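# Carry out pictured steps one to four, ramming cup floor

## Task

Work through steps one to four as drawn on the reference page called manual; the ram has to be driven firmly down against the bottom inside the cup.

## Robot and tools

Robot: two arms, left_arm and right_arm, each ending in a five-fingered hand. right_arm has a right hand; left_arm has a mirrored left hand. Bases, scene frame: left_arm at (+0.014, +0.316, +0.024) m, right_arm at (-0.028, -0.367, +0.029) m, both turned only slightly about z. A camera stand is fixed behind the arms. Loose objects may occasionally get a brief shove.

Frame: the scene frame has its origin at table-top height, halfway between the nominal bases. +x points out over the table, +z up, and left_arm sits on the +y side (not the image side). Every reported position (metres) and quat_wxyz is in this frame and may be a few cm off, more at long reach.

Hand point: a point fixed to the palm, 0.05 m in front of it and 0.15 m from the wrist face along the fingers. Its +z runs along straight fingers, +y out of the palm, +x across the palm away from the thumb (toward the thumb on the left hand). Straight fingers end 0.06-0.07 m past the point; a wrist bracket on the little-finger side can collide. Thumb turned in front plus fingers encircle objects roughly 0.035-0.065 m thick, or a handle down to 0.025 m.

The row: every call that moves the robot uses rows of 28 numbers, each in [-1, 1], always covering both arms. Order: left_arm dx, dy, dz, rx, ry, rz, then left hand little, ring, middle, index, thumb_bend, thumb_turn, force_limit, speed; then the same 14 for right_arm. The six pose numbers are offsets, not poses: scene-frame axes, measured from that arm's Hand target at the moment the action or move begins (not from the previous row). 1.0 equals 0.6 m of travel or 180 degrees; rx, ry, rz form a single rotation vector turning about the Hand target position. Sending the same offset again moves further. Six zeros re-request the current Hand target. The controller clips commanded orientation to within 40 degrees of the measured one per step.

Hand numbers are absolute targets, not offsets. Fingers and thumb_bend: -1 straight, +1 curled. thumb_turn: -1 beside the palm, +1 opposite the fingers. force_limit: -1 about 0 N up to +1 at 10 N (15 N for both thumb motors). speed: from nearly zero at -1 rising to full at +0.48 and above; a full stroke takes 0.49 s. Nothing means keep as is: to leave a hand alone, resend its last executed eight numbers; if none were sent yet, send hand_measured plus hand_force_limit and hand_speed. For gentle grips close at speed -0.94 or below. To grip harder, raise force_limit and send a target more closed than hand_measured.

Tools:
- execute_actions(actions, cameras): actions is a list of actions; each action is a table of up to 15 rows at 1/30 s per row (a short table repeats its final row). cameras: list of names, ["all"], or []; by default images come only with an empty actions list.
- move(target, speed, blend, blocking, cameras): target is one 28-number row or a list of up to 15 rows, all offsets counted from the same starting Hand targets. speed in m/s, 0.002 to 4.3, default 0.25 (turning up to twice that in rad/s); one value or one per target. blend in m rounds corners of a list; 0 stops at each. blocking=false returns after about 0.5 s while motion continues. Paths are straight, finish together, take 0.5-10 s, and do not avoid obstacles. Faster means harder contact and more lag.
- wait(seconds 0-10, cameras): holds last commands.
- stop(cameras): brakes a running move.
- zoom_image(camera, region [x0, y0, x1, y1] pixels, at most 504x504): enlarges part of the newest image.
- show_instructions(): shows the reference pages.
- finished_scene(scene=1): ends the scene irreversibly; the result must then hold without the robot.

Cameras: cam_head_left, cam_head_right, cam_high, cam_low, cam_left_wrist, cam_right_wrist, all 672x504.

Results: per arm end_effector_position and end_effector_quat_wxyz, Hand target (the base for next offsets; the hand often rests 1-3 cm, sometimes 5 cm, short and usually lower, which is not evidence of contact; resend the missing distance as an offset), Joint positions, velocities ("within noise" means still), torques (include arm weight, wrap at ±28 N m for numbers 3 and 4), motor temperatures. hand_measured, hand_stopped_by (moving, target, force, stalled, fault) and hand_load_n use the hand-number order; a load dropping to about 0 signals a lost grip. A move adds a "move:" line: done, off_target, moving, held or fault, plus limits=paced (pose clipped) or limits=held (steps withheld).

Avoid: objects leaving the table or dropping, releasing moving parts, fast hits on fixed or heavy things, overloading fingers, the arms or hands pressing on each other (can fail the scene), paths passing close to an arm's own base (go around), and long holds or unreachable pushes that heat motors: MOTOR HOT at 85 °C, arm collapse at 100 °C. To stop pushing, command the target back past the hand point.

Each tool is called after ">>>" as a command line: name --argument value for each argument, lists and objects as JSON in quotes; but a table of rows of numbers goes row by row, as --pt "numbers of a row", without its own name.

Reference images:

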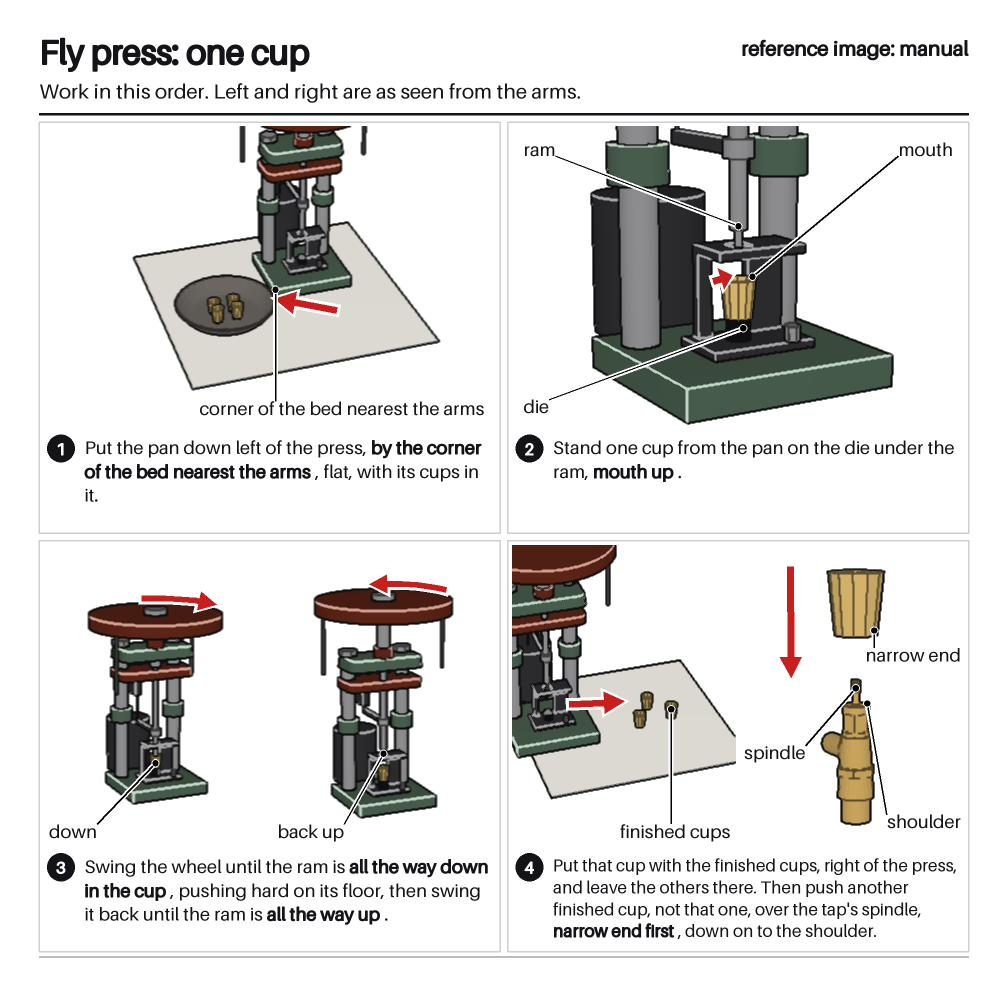

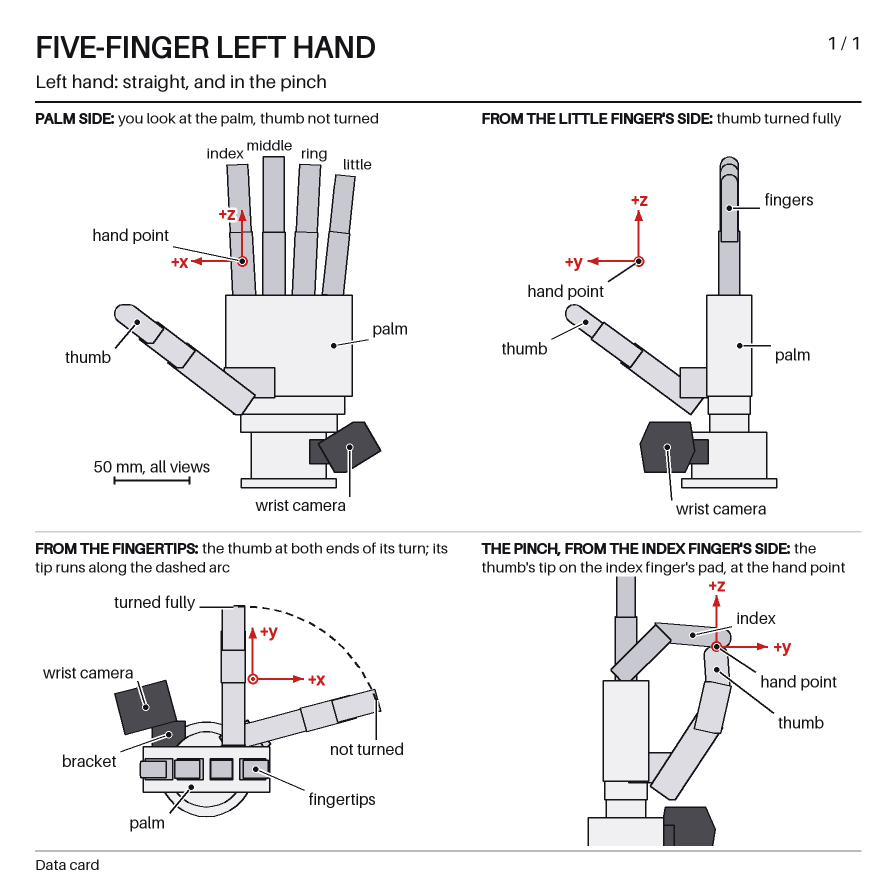

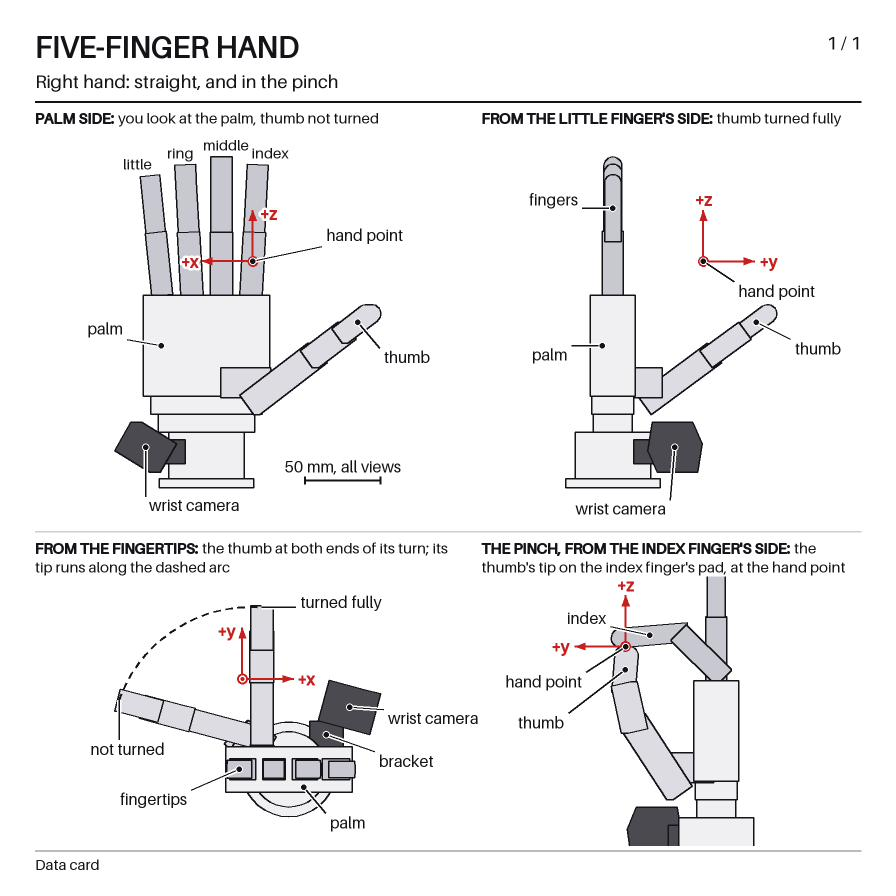

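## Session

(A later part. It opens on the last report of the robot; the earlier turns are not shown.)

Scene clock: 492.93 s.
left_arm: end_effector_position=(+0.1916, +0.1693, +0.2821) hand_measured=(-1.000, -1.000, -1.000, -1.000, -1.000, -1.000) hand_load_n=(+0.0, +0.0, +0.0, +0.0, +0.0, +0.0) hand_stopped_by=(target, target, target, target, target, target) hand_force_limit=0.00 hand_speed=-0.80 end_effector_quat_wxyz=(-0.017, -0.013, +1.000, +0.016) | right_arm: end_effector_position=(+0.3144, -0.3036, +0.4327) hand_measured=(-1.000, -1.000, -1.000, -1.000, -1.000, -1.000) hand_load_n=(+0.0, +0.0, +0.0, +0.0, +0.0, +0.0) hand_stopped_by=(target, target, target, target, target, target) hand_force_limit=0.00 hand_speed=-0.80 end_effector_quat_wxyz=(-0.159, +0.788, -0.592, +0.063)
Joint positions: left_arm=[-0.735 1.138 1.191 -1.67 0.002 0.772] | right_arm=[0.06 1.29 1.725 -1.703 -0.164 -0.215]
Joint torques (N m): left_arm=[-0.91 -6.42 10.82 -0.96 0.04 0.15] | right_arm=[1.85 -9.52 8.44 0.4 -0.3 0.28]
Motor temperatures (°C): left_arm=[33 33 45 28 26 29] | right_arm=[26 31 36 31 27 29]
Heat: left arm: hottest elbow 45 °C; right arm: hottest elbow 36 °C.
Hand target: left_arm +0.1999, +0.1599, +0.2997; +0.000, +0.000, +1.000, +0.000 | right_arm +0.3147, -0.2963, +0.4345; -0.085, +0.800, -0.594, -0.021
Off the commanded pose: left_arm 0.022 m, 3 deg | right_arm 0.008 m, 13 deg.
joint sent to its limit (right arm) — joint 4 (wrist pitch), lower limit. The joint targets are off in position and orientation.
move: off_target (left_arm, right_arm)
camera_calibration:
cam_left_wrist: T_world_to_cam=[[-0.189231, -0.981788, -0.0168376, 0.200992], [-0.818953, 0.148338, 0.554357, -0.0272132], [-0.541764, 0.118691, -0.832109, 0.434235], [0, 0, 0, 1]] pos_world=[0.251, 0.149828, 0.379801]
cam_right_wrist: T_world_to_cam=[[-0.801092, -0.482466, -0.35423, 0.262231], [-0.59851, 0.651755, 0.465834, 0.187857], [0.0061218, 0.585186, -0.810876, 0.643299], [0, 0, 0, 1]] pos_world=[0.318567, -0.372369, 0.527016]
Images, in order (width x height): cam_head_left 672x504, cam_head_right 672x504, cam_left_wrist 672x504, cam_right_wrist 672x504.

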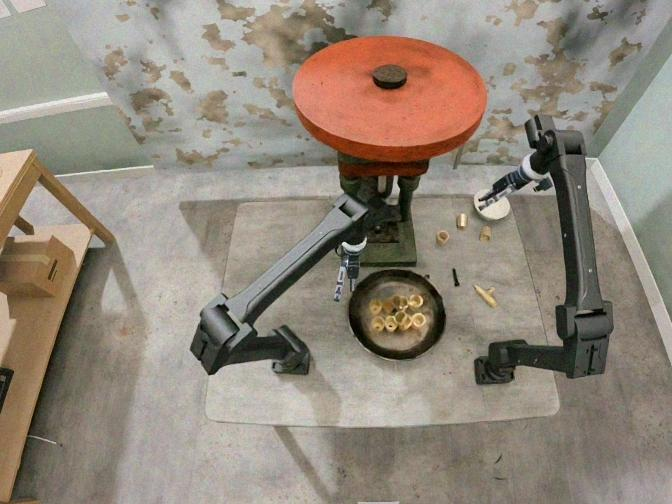

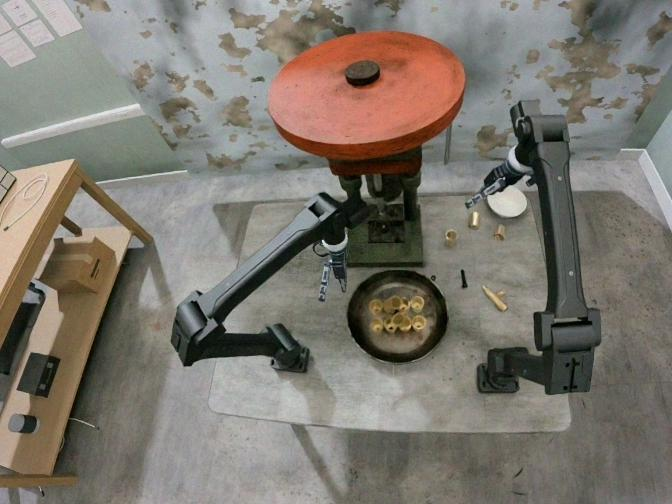

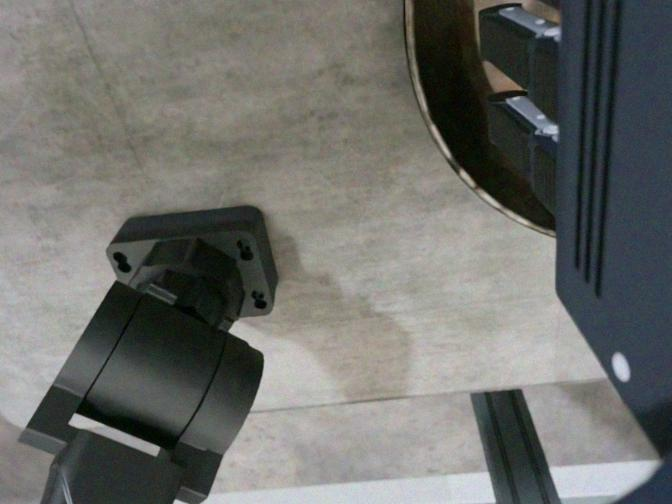

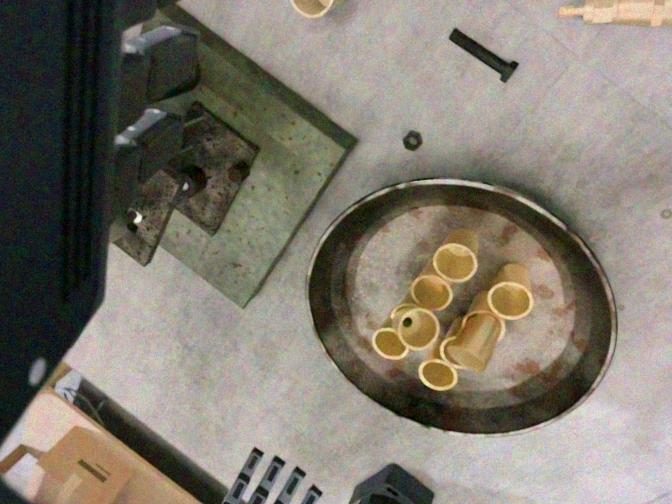

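>>> execute_actions --actions '[]'

>>> zoom_image --camera "cam_low" --region '[60, 170, 260, 320]'

>>> zoom_image --camera "cam_low" --region '[280, 150, 530, 340]'

Scene clock: 502.80 s.
left_arm: end_effector_position=(+0.1916, +0.1693, +0.2821) hand_measured=(-1.000, -1.000, -1.000, -1.000, -1.000, -1.000) hand_load_n=(+0.0, +0.0, +0.0, +0.0, -0.5, +0.0) hand_stopped_by=(target, target, target, target, target, target) hand_force_limit=0.00 hand_speed=-0.80 end_effector_quat_wxyz=(-0.017, -0.013, +1.000, +0.016) | right_arm: end_effector_position=(+0.3144, -0.3036, +0.4327) hand_measured=(-1.000, -1.000, -1.000, -1.000, -1.000, -1.000) hand_load_n=(+0.0, +0.0, +0.0, +0.0, +0.0, +0.0) hand_stopped_by=(target, target, target, target, target, target) hand_force_limit=0.00 hand_speed=-0.80 end_effector_quat_wxyz=(-0.159, +0.788, -0.592, +0.063)
Joint positions: left_arm=[-0.735 1.138 1.191 -1.67 0.002 0.772] | right_arm=[0.06 1.29 1.725 -1.703 -0.164 -0.215]
Joint velocities: within noise
Joint torques (N m): left_arm=[-1.03 -6.3 10.82 -0.96 0.04 0.15] | right_arm=[1.9 -9.47 8.44 0.4 -0.32 0.29]
Motor temperatures (°C): left_arm=[33 33 47 28 26 29] | right_arm=[26 31 36 31 27 29]
Heat: left arm: hottest elbow 47 °C; right arm: hottest elbow 36 °C.
Hand target: left_arm +0.1999, +0.1599, +0.2997; +0.000, +0.000, +1.000, +0.000 | right_arm +0.3147, -0.2963, +0.4345; -0.085, +0.800, -0.594, -0.021
Off the commanded pose: left_arm 0.022 m, 3 deg | right_arm 0.008 m, 13 deg.
camera_calibration:
cam_left_wrist: T_world_to_cam=[[-0.189231, -0.981788, -0.0168376, 0.200992], [-0.818953, 0.148338, 0.554357, -0.0272132], [-0.541764, 0.118691, -0.832109, 0.434235], [0, 0, 0, 1]] pos_world=[0.251, 0.149828, 0.379801]
cam_right_wrist: T_world_to_cam=[[-0.801092, -0.482466, -0.35423, 0.262231], [-0.59851, 0.651755, 0.465834, 0.187857], [0.0061218, 0.585186, -0.810876, 0.643299], [0, 0, 0, 1]] pos_world=[0.318567, -0.372369, 0.527016]

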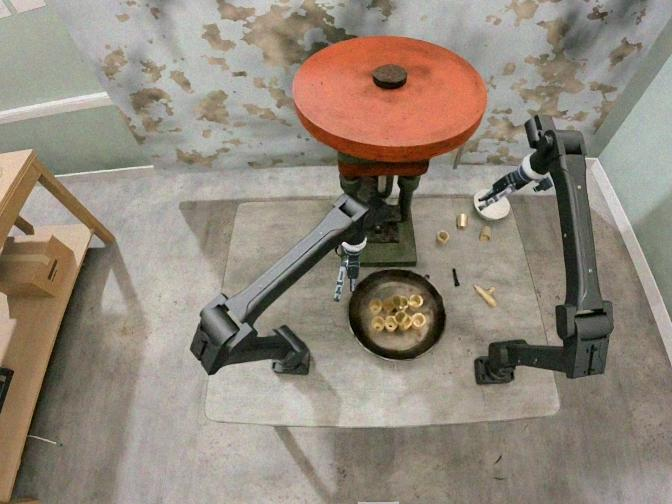

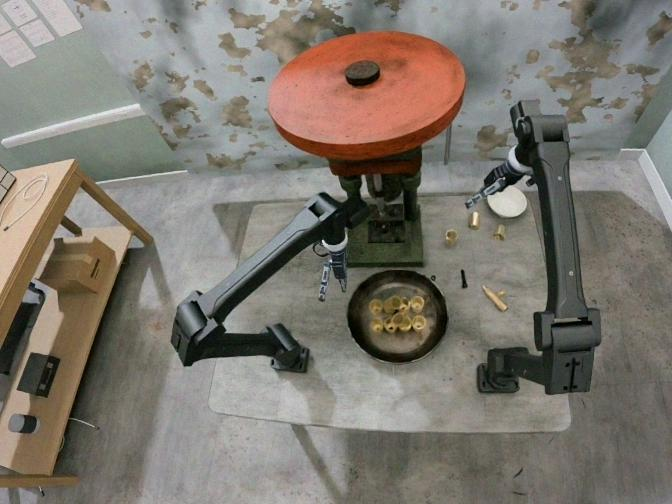

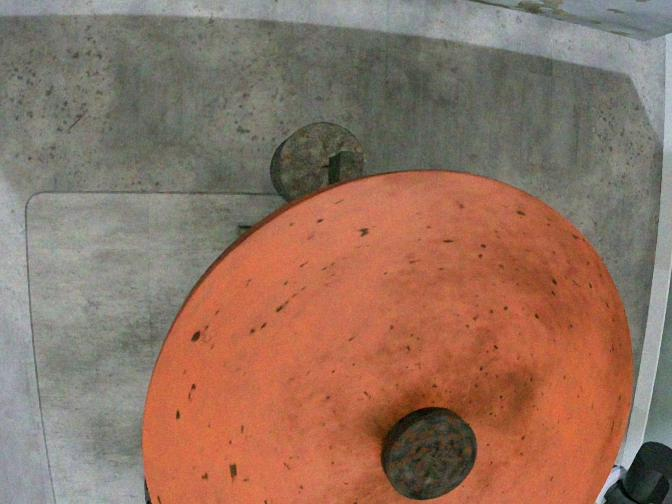

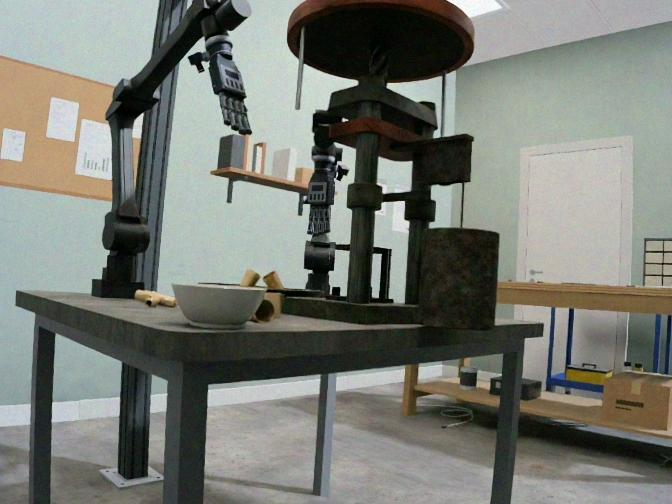

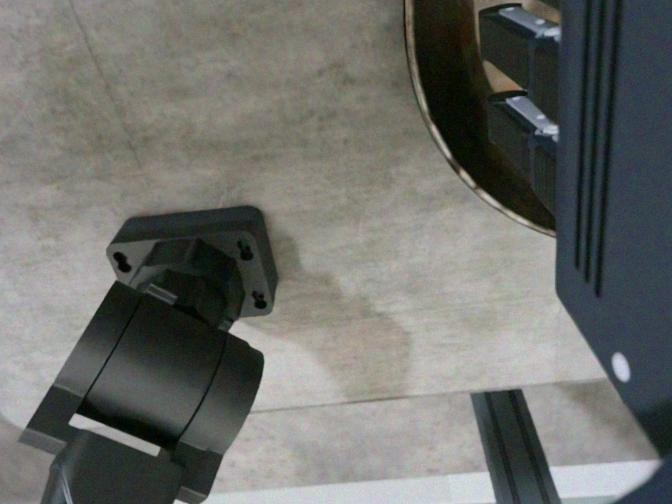

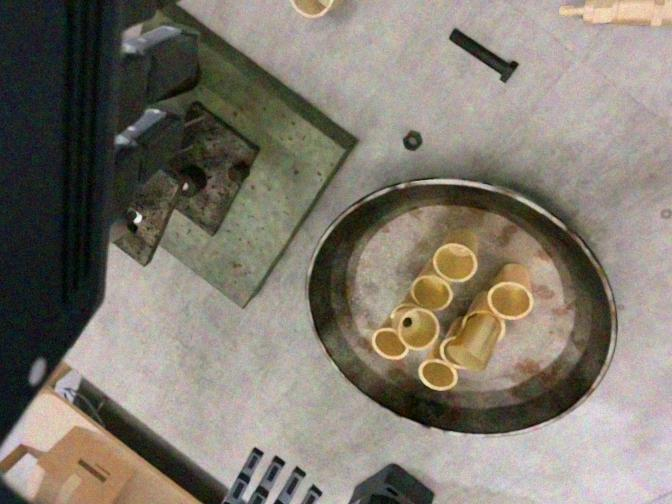

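Scaled by 2.520.

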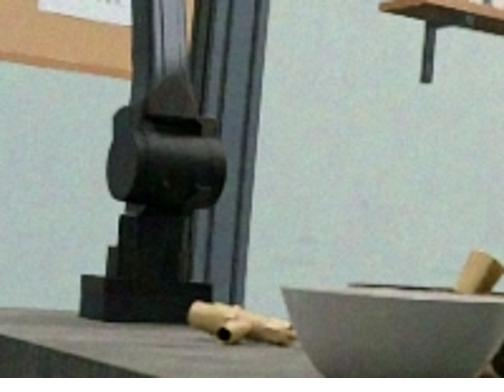

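Scaled by 2.016.

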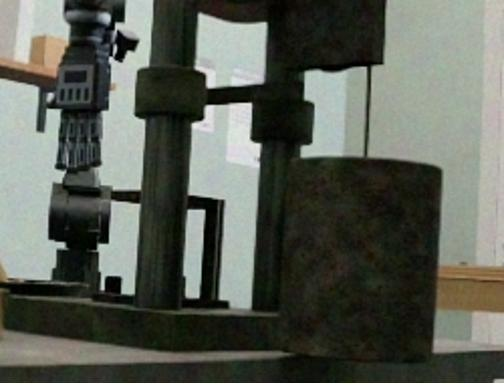

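>>> move --target '[-0.0465,-0.053,-0.23,0,0,0,-1,-1,-1,-1,-1,-1,0.0,-0.8,0,0,0,0,0,0,-1,-1,-1,-1,-1,-1,0.0,-0.8]' --speed 0.15 --cameras '["cam_head_left","cam_head_right","cam_left_wrist","cam_right_wrist"]'

Scene clock: 525.27 s.
left_arm: end_effector_position=(+0.1702, +0.1382, +0.1597) hand_measured=(-1.000, -1.000, -1.000, -1.000, -1.000, -1.000) hand_load_n=(+0.0, +0.0, +0.0, +0.0, +0.0, +0.0) hand_stopped_by=(target, target, target, target, target, target) hand_force_limit=0.00 hand_speed=-0.80 end_effector_quat_wxyz=(-0.012, -0.001, +1.000, +0.013) | right_arm: end_effector_position=(+0.3144, -0.3036, +0.4327) hand_measured=(-1.000, -1.000, -1.000, -1.000, -1.000, -1.000) hand_load_n=(+0.0, +0.0, +0.0, +0.0, +0.0, +0.0) hand_stopped_by=(target, target, target, target, target, target) hand_force_limit=0.00 hand_speed=-0.80 end_effector_quat_wxyz=(-0.159, +0.788, -0.592, +0.063)
Joint positions: left_arm=[-0.862 1.191 0.91 -1.325 0.003 0.668] | right_arm=[0.06 1.29 1.725 -1.703 -0.164 -0.215]
Joint torques (N m): left_arm=[-0.97 -7.3 7.12 0.36 0.02 -0.09] | right_arm=[1.96 -9.58 8.44 0.38 -0.31 0.29]
Heat: left arm: hottest elbow 48 °C; right arm: hottest elbow 36 °C.
Hand target: left_arm +0.1720, +0.1281, +0.1617; +0.000, +0.000, +1.000, +0.000 | right_arm +0.3147, -0.2963, +0.4345; -0.085, +0.800, -0.594, -0.021
Off the commanded pose: left_arm 0.011 m, 2 deg | right_arm 0.008 m, 13 deg.
joint sent to its limit (right arm) — joint 4 (wrist pitch), lower limit. The joint targets are off in position and orientation.
move: off_target (left_arm, right_arm)
camera_calibration:
cam_left_wrist: T_world_to_cam=[[-0.211639, -0.977263, -0.0128507, 0.166948], [-0.820229, 0.170451, 0.54605, 0.02616], [-0.531445, 0.126106, -0.837654, 0.322503], [0, 0, 0, 1]] pos_world=[0.228183, 0.118024, 0.258007]
cam_right_wrist: T_world_to_cam=[[-0.801092, -0.482466, -0.35423, 0.262231], [-0.59851, 0.651755, 0.465834, 0.187857], [0.0061218, 0.585186, -0.810876, 0.643299], [0, 0, 0, 1]] pos_world=[0.318567, -0.372369, 0.527016]
Images, in order (width x height): cam_head_left 672x504, cam_head_right 672x504, cam_left_wrist 672x504, cam_right_wrist 672x504.

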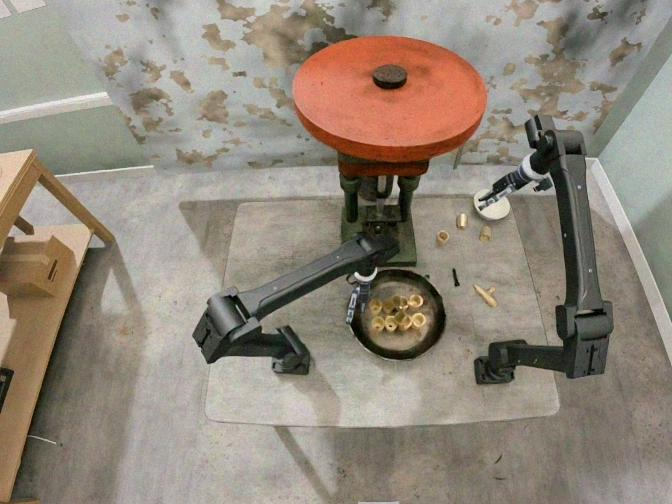

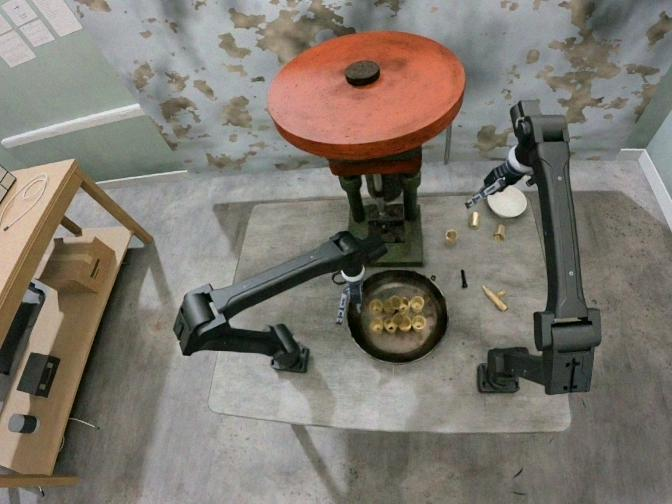

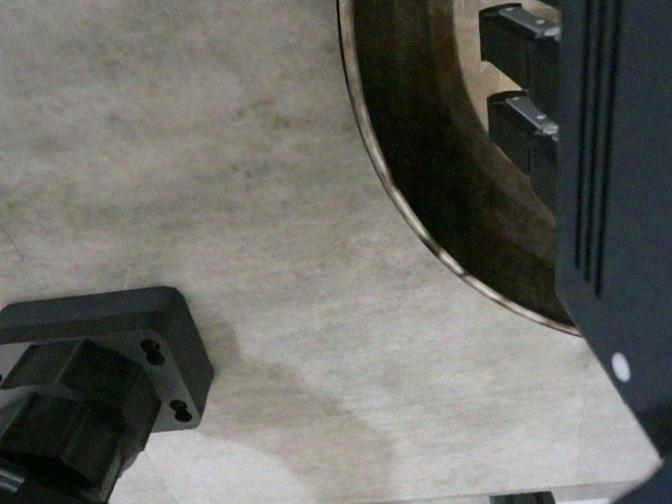

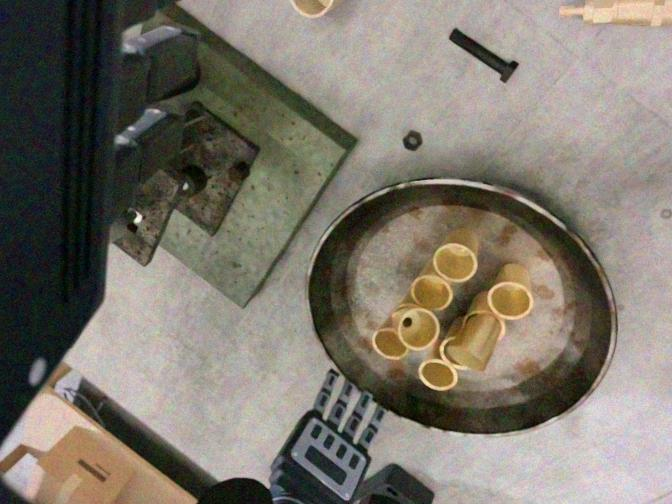

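>>> move --target '[0,-0.01,-0.09,0,0,0,-1,-1,-1,-1,-1,-1,0.0,-0.8,0,0,0,0,0,0,-1,-1,-1,-1,-1,-1,0.0,-0.8]' --speed 0.08 --cameras '["cam_head_left","cam_left_wrist","cam_right_wrist"]'

>>> zoom_image --camera "cam_right_wrist" --region '[250, 250, 450, 450]'

Scene clock: 537.00 s.
left_arm: end_effector_position=(+0.1722, +0.1322, +0.1075) hand_measured=(-1.000, -1.000, -1.000, -1.000, -1.000, -1.000) hand_load_n=(+0.0, +0.0, +0.0, +0.0, -0.5, +0.0) hand_stopped_by=(target, target, target, target, target, target) hand_force_limit=0.00 hand_speed=-0.80 end_effector_quat_wxyz=(-0.010, -0.003, +1.000, +0.010) | right_arm: end_effector_position=(+0.3144, -0.3036, +0.4327) hand_measured=(-1.000, -1.000, -1.000, -1.000, -1.000, -1.000) hand_load_n=(+0.0, -0.5, +0.0, +0.0, +0.0, +0.0) hand_stopped_by=(target, target, target, target, target, target) hand_force_limit=0.00 hand_speed=-0.80 end_effector_quat_wxyz=(-0.159, +0.788, -0.592, +0.063)
Joint positions: left_arm=[-0.868 1.257 0.82 -1.161 0.003 0.657] | right_arm=[0.06 1.29 1.725 -1.703 -0.164 -0.215]
Joint torques (N m): left_arm=[-1.26 -7.53 6.53 0.39 0.01 -0.1] | right_arm=[1.79 -9.64 8.46 0.36 -0.32 0.29]
Heat: left arm: hottest elbow 46 °C; right arm: hottest elbow 36 °C.
Hand target: left_arm +0.1720, +0.1221, +0.1077; +0.000, +0.000, +1.000, +0.000 | right_arm +0.3147, -0.2963, +0.4345; -0.085, +0.800, -0.594, -0.021
Off the commanded pose: left_arm 0.010 m, 2 deg | right_arm 0.008 m, 13 deg.
joint sent to its limit (right arm) — joint 4 (wrist pitch), lower limit. The joint targets are off in position and orientation.
move: off_target (right_arm)
camera_calibration:
cam_left_wrist: T_world_to_cam=[[-0.207099, -0.978286, -0.00812099, 0.159634], [-0.82373, 0.169889, 0.540931, 0.0585721], [-0.527806, 0.118716, -0.841027, 0.281323], [0, 0, 0, 1]] pos_world=[0.229791, 0.112819, 0.206213]
cam_right_wrist: T_world_to_cam=[[-0.801092, -0.482466, -0.35423, 0.262231], [-0.59851, 0.651755, 0.465834, 0.187857], [0.0061218, 0.585186, -0.810876, 0.643299], [0, 0, 0, 1]] pos_world=[0.318567, -0.372369, 0.527016]
Images, in order (width x height): cam_head_left 672x504, cam_left_wrist 672x504, cam_right_wrist 672x504.

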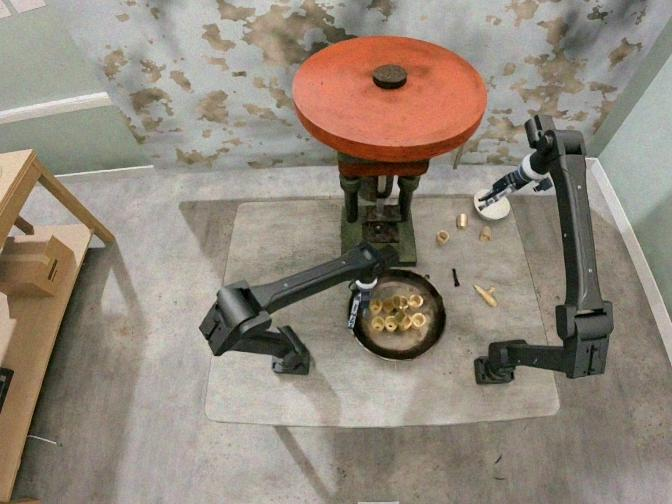

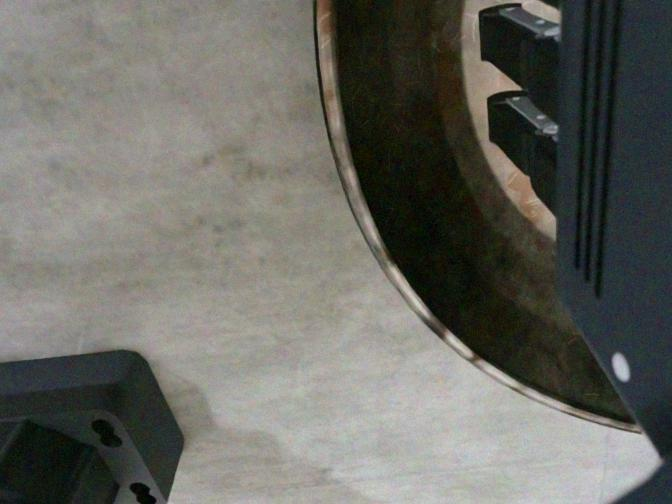

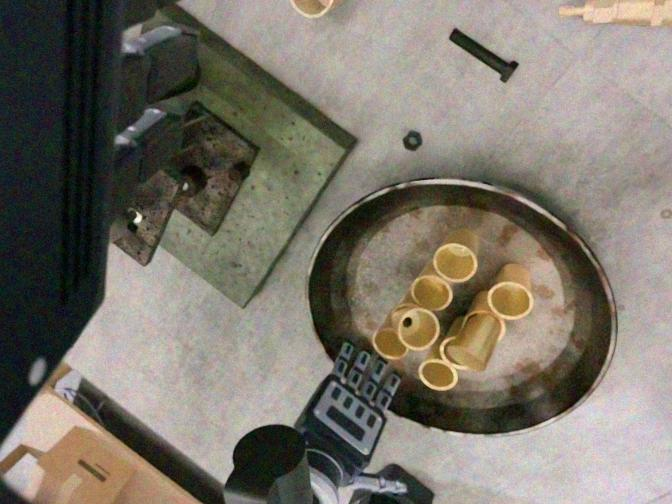

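Scaled by 2.520.

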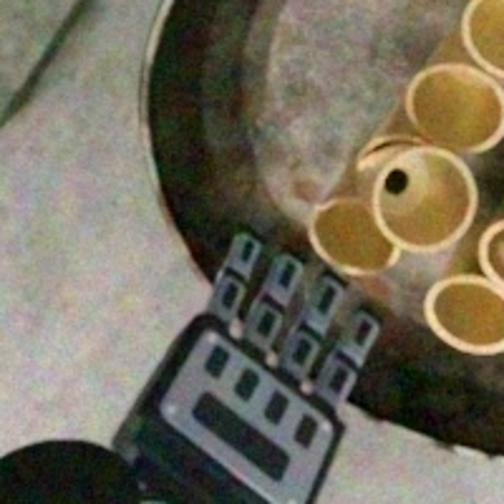

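>>> move --target '[0,0,-0.035,0,0,0,-1,-1,-1,-1,-1,-1,0.0,-0.8,0,0,0,0,0,0,-1,-1,-1,-1,-1,-1,0.0,-0.8]' --speed 0.05 --cameras '["cam_right_wrist"]'

>>> zoom_image --camera "cam_right_wrist" --region '[250, 250, 450, 450]'

Scene clock: 546.47 s.
left_arm: end_effector_position=(+0.1721, +0.1321, +0.0872) hand_measured=(-1.000, -1.000, -1.000, -1.000, -1.000, -1.000) hand_load_n=(+0.0, +0.0, +0.0, +0.0, +0.0, +0.0) hand_stopped_by=(target, target, target, target, target, target) hand_force_limit=0.00 hand_speed=-0.80 end_effector_quat_wxyz=(-0.009, -0.004, +1.000, +0.009) | right_arm: end_effector_position=(+0.3144, -0.3036, +0.4327) hand_measured=(-1.000, -1.000, -1.000, -1.000, -1.000, -1.000) hand_load_n=(+0.0, +0.0, +0.0, +0.0, +0.0, +0.0) hand_stopped_by=(target, target, target, target, target, target) hand_force_limit=0.00 hand_speed=-0.80 end_effector_quat_wxyz=(-0.159, +0.788, -0.592, +0.063)
Joint positions: left_arm=[-0.868 1.285 0.784 -1.096 0.003 0.655] | right_arm=[0.06 1.29 1.725 -1.703 -0.164 -0.215]
Joint torques (N m): left_arm=[-1.26 -7.53 6.27 0.39 0.01 -0.1] | right_arm=[1.61 -9.52 8.44 0.42 -0.31 0.28]
Heat: left arm: hottest elbow 45 °C; right arm: hottest elbow 36 °C.
Hand target: left_arm +0.1720, +0.1221, +0.0867; +0.000, +0.000, +1.000, +0.000 | right_arm +0.3147, -0.2963, +0.4345; -0.085, +0.800, -0.594, -0.021
Off the commanded pose: left_arm 0.010 m, 2 deg | right_arm 0.008 m, 13 deg.
joint sent to its limit (right arm) — joint 4 (wrist pitch), lower limit. The joint targets are off in position and orientation.
move: off_target (right_arm)
camera_calibration:
cam_right_wrist: T_world_to_cam=[[-0.801092, -0.482466, -0.35423, 0.262231], [-0.59851, 0.651755, 0.465834, 0.187857], [0.0061218, 0.585186, -0.810876, 0.643299], [0, 0, 0, 1]] pos_world=[0.318567, -0.372369, 0.527016]
Images, in order (width x height): cam_right_wrist 672x504.

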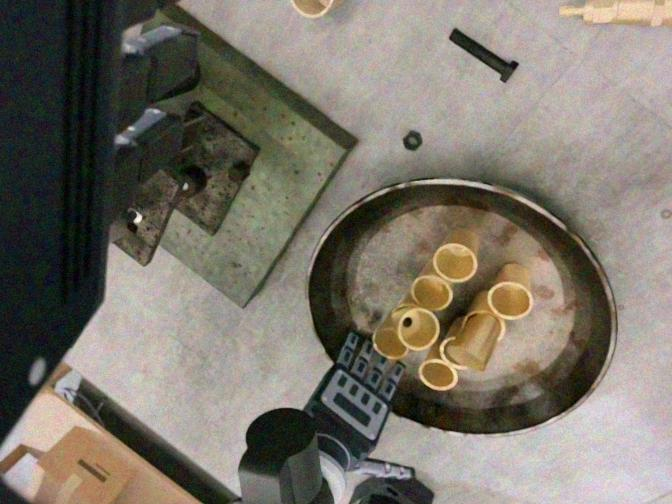

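Scaled by 2.520.

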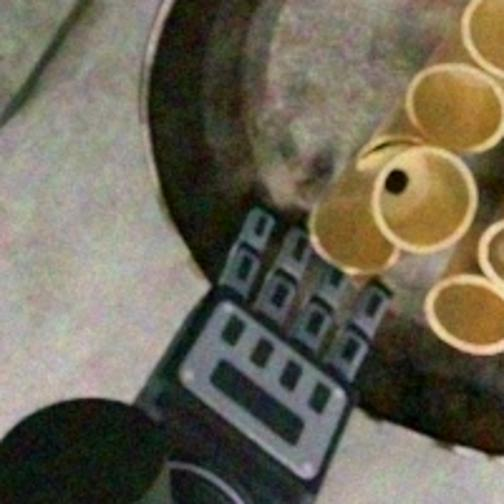

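>>> move --target '[0.01,0.1,0,0,0,0,-1,-1,-1,-1,-1,-1,0.0,-0.8,0,0,0,0,0,0,-1,-1,-1,-1,-1,-1,0.0,-0.8]' --speed 0.05 --cameras '["cam_right_wrist","cam_head_left"]'

Scene clock: 551.73 s.
left_arm: end_effector_position=(+0.1740, +0.1582, +0.0892) hand_measured=(-1.000, -1.000, -1.000, -1.000, -1.000, -1.000) hand_load_n=(+1.0, +0.0, +0.5, +0.0, +0.0, -0.5) hand_stopped_by=(target, target, target, target, target, target) hand_force_limit=0.00 hand_speed=-0.80 end_effector_quat_wxyz=(-0.002, +0.031, +0.999, -0.024) | right_arm: end_effector_position=(+0.3144, -0.3036, +0.4327) hand_measured=(-1.000, -1.000, -1.000, -1.000, -1.000, -1.000) hand_load_n=(+0.0, +0.0, +0.0, +0.0, +0.0, +0.0) hand_stopped_by=(target, target, target, target, target, target) hand_force_limit=0.00 hand_speed=-0.80 end_effector_quat_wxyz=(-0.159, +0.788, -0.592, +0.063)
Joint positions: left_arm=[-0.801 1.172 0.711 -1.078 0.037 0.793] | right_arm=[0.06 1.29 1.725 -1.703 -0.164 -0.215]
Joint torques (N m): left_arm=[4.19 -6.71 4.85 -0.77 -1.21 -0.04] | right_arm=[2.02 -9.47 8.43 0.35 -0.3 0.28]
Heat: left arm: hottest elbow 44 °C; right arm: hottest elbow 36 °C.
Hand target: left_arm +0.1780, +0.1821, +0.0867; +0.000, +0.000, +1.000, +0.000 | right_arm +0.3147, -0.2963, +0.4345; -0.085, +0.800, -0.594, -0.021
Off the commanded pose: left_arm 0.024 m, 5 deg | right_arm 0.008 m, 13 deg.
joint sent to its limit (right arm) — joint 4 (wrist pitch), lower limit. The joint targets are off in position and orientation.
move: off_target (left_arm, right_arm)
camera_calibration:
cam_right_wrist: T_world_to_cam=[[-0.801092, -0.482466, -0.35423, 0.262231], [-0.59851, 0.651755, 0.465834, 0.187857], [0.0061218, 0.585186, -0.810876, 0.643299], [0, 0, 0, 1]] pos_world=[0.318567, -0.372369, 0.527016]
Images, in order (width x height): cam_head_left 672x504, cam_right_wrist 672x504.

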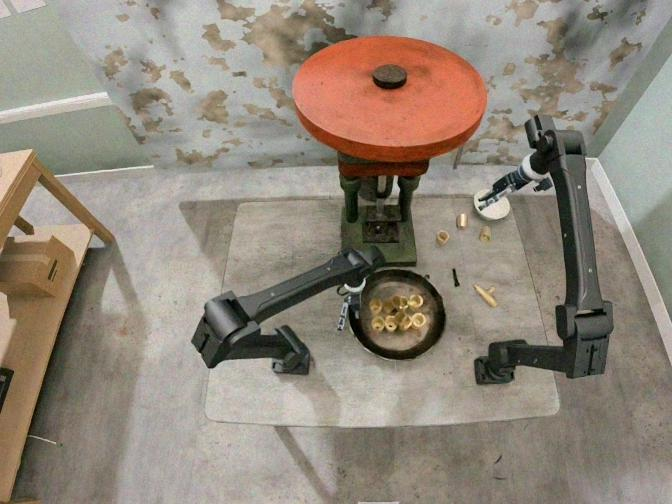

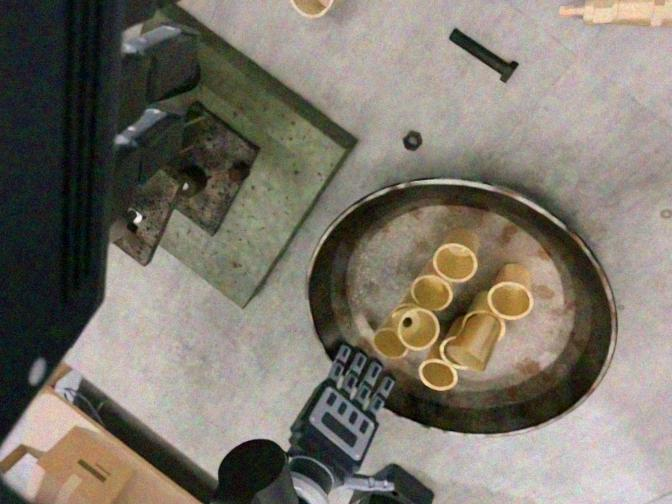

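>>> move --pt "-0.01 -0.095 0 0 0 0 -1 -1 -1 -1 -1 -1 0.0 -0.8 0 0 0 0 0 0 -1 -1 -1 -1 -1 -1 0.0 -0.8" --pt "-0.01 -0.10 0.29 0 0 0 -1 -1 -1 -1 -1 -1 0.0 -0.8 0 0 0 0 0 0 -1 -1 -1 -1 -1 -1 0.0 -0.8" --pt "-0.0967 -0.64 0.29 0 0 0 -1 -1 -1 -1 -1 -1 0.0 -0.8 0 0 0 0 0 0 -1 -1 -1 -1 -1 -1 0.0 -0.8" --speed '[0.06,0.15,0.2]' --blend '[0,0.03,0]' --cameras '["cam_right_wrist","cam_head_left","cam_head_right"]'

Scene clock: 617.03 s.
left_arm: end_effector_position=(+0.1197, -0.1902, +0.2409) hand_measured=(-1.000, -1.000, -1.000, -1.000, -1.000, -1.000) hand_load_n=(+0.0, +0.0, +0.0, +0.0, +0.0, +0.0) hand_stopped_by=(target, target, target, target, target, target) hand_force_limit=0.00 hand_speed=-0.80 end_effector_quat_wxyz=(-0.008, +0.006, +1.000, +0.025) | right_arm: end_effector_position=(+0.3144, -0.3036, +0.4327) hand_measured=(-1.000, -1.000, -1.000, -1.000, -1.000, -1.000) hand_load_n=(+0.0, +0.0, -0.5, +0.0, +0.0, +0.0) hand_stopped_by=(target, target, target, target, target, target) hand_force_limit=0.00 hand_speed=-0.80 end_effector_quat_wxyz=(-0.159, +0.788, -0.592, +0.063)
Joint positions: left_arm=[-1.295 1.919 1.966 -1.67 0.005 0.249] | right_arm=[0.06 1.29 1.725 -1.703 -0.164 -0.215]
Joint torques (N m): left_arm=[-0.67 -19.14 10.74 -1.01 -0.09 -0.11] | right_arm=[1.9 -9.47 8.43 0.36 -0.31 0.28]
Motor temperatures (°C): left_arm=[33 32 39 28 28 28] | right_arm=[25 31 36 30 27 29]
Heat: left arm: hottest elbow 39 °C; right arm: hottest elbow 36 °C.
Hand target: left_arm +0.1200, -0.2019, +0.2607; +0.000, +0.000, +1.000, +0.000 | right_arm +0.3147, -0.2963, +0.4345; -0.085, +0.800, -0.594, -0.021
Off the commanded pose: left_arm 0.023 m, 3 deg | right_arm 0.008 m, 13 deg.
joint sent to its limit (right arm) — joint 4 (wrist pitch), lower limit. The joint targets are off in position and orientation.
move: off_target (left_arm, right_arm)
camera_calibration:
cam_right_wrist: T_world_to_cam=[[-0.801092, -0.482466, -0.35423, 0.262231], [-0.59851, 0.651755, 0.465834, 0.187857], [0.0061218, 0.585186, -0.810876, 0.643299], [0, 0, 0, 1]] pos_world=[0.318567, -0.372369, 0.527016]
Images, in order (width x height): cam_head_left 672x504, cam_head_right 672x504, cam_right_wrist 672x504.

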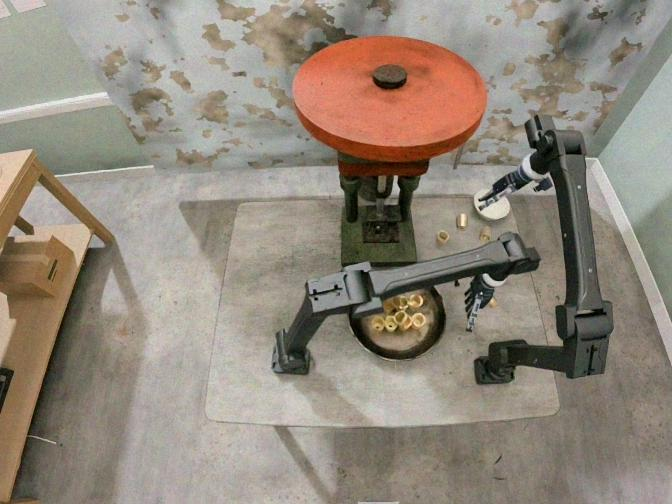

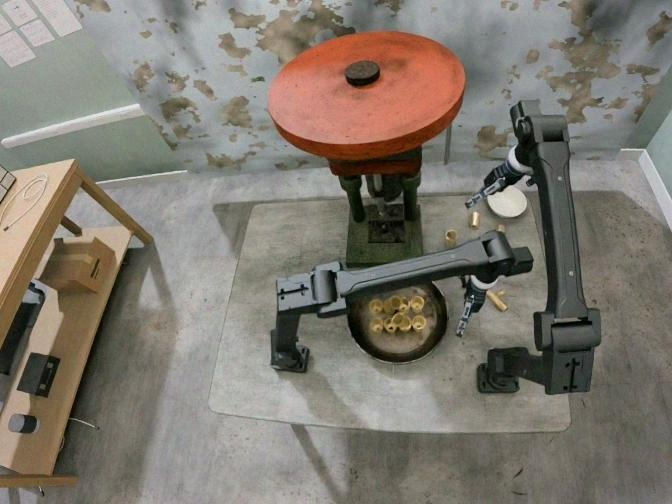

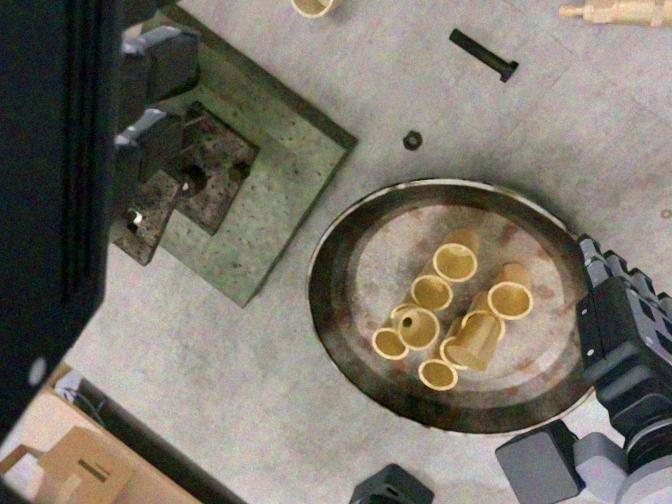

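>>> move --target '[0,0,-0.276,0,0,0,-1,-1,-1,-1,-1,-1,0.0,-0.8,0,0,0,0,0,0,-1,-1,-1,-1,-1,-1,0.0,-0.8]' --speed 0.12 --cameras '["cam_right_wrist","cam_head_left","cam_head_right"]'

>>> zoom_image --camera "cam_right_wrist" --region '[472, 150, 672, 350]'

>>> zoom_image --camera "cam_head_right" --region '[400, 220, 560, 380]'

Scene clock: 626.37 s.
left_arm: end_effector_position=(+0.1202, -0.1922, +0.0914) hand_measured=(-1.000, -1.000, -1.000, -1.000, -1.000, -1.000) hand_load_n=(+0.5, +0.0, +0.0, +0.0, -0.5, +0.0) hand_stopped_by=(target, target, target, target, target, target) hand_force_limit=0.00 hand_speed=-0.80 end_effector_quat_wxyz=(-0.006, +0.006, +1.000, +0.017) | right_arm: end_effector_position=(+0.3144, -0.3036, +0.4327) hand_measured=(-1.000, -1.000, -1.000, -1.000, -1.000, -1.000) hand_load_n=(+0.0, +0.0, +0.0, +0.0, +0.0, +0.0) hand_stopped_by=(target, target, target, target, target, target) hand_force_limit=0.00 hand_speed=-0.80 end_effector_quat_wxyz=(-0.159, +0.788, -0.592, +0.063)
Joint positions: left_arm=[-1.295 1.969 1.65 -1.286 0.005 0.249] | right_arm=[0.06 1.29 1.725 -1.703 -0.164 -0.215]
Joint torques (N m): left_arm=[-0.79 -19.14 7.01 0.39 -0.1 -0.1] | right_arm=[1.9 -9.47 8.46 0.38 -0.3 0.27]
Heat: left arm: hottest elbow 41 °C; right arm: hottest elbow 36 °C.
Hand target: left_arm +0.1200, -0.2019, +0.0951; +0.000, +0.000, +1.000, +0.000 | right_arm +0.3147, -0.2963, +0.4345; -0.085, +0.800, -0.594, -0.021
Off the commanded pose: left_arm 0.010 m, 2 deg | right_arm 0.008 m, 13 deg.
joint sent to its limit (right arm) — joint 4 (wrist pitch), lower limit. The joint targets are off in position and orientation.
move: off_target (right_arm)
camera_calibration:
cam_right_wrist: T_world_to_cam=[[-0.801092, -0.482466, -0.35423, 0.262231], [-0.59851, 0.651755, 0.465834, 0.187857], [0.0061218, 0.585186, -0.810876, 0.643299], [0, 0, 0, 1]] pos_world=[0.318567, -0.372369, 0.527016]
Images, in order (width x height): cam_head_left 672x504, cam_head_right 672x504, cam_right_wrist 672x504.

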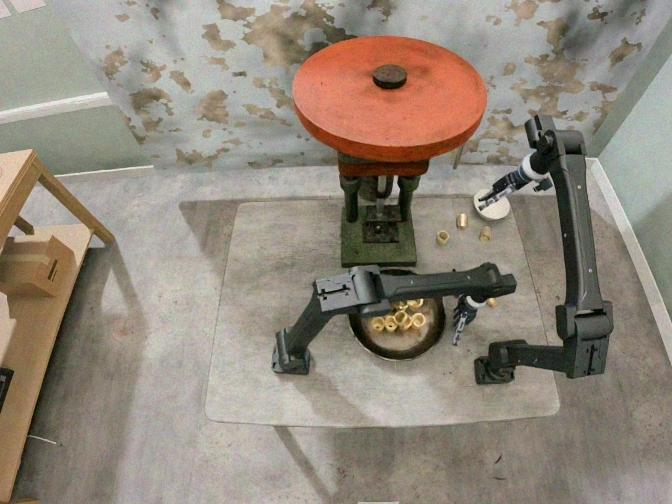

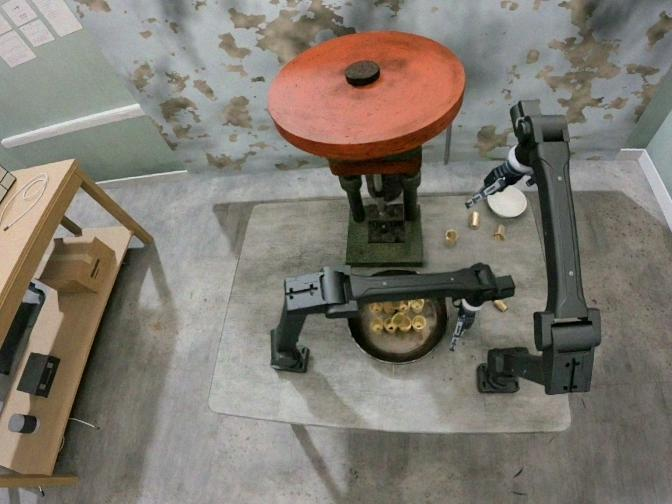

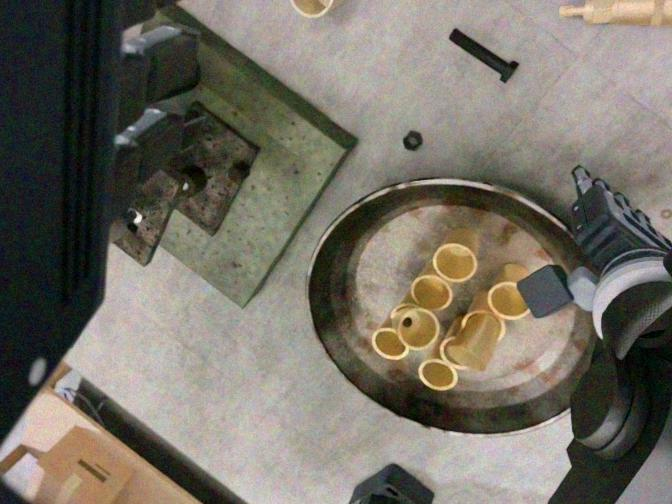

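Scaled by 2.520.

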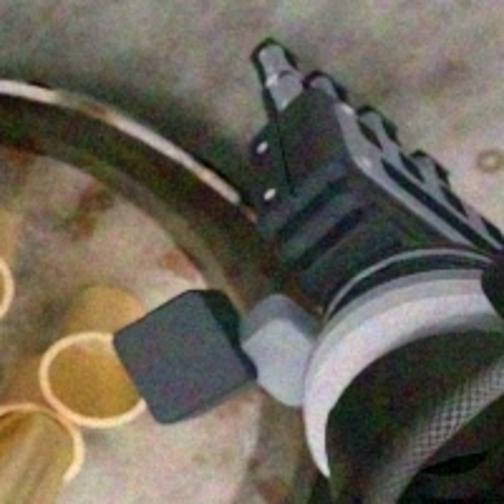

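Scaled by 3.150.

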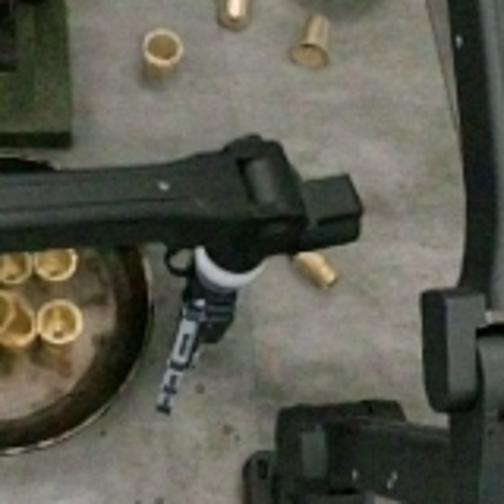

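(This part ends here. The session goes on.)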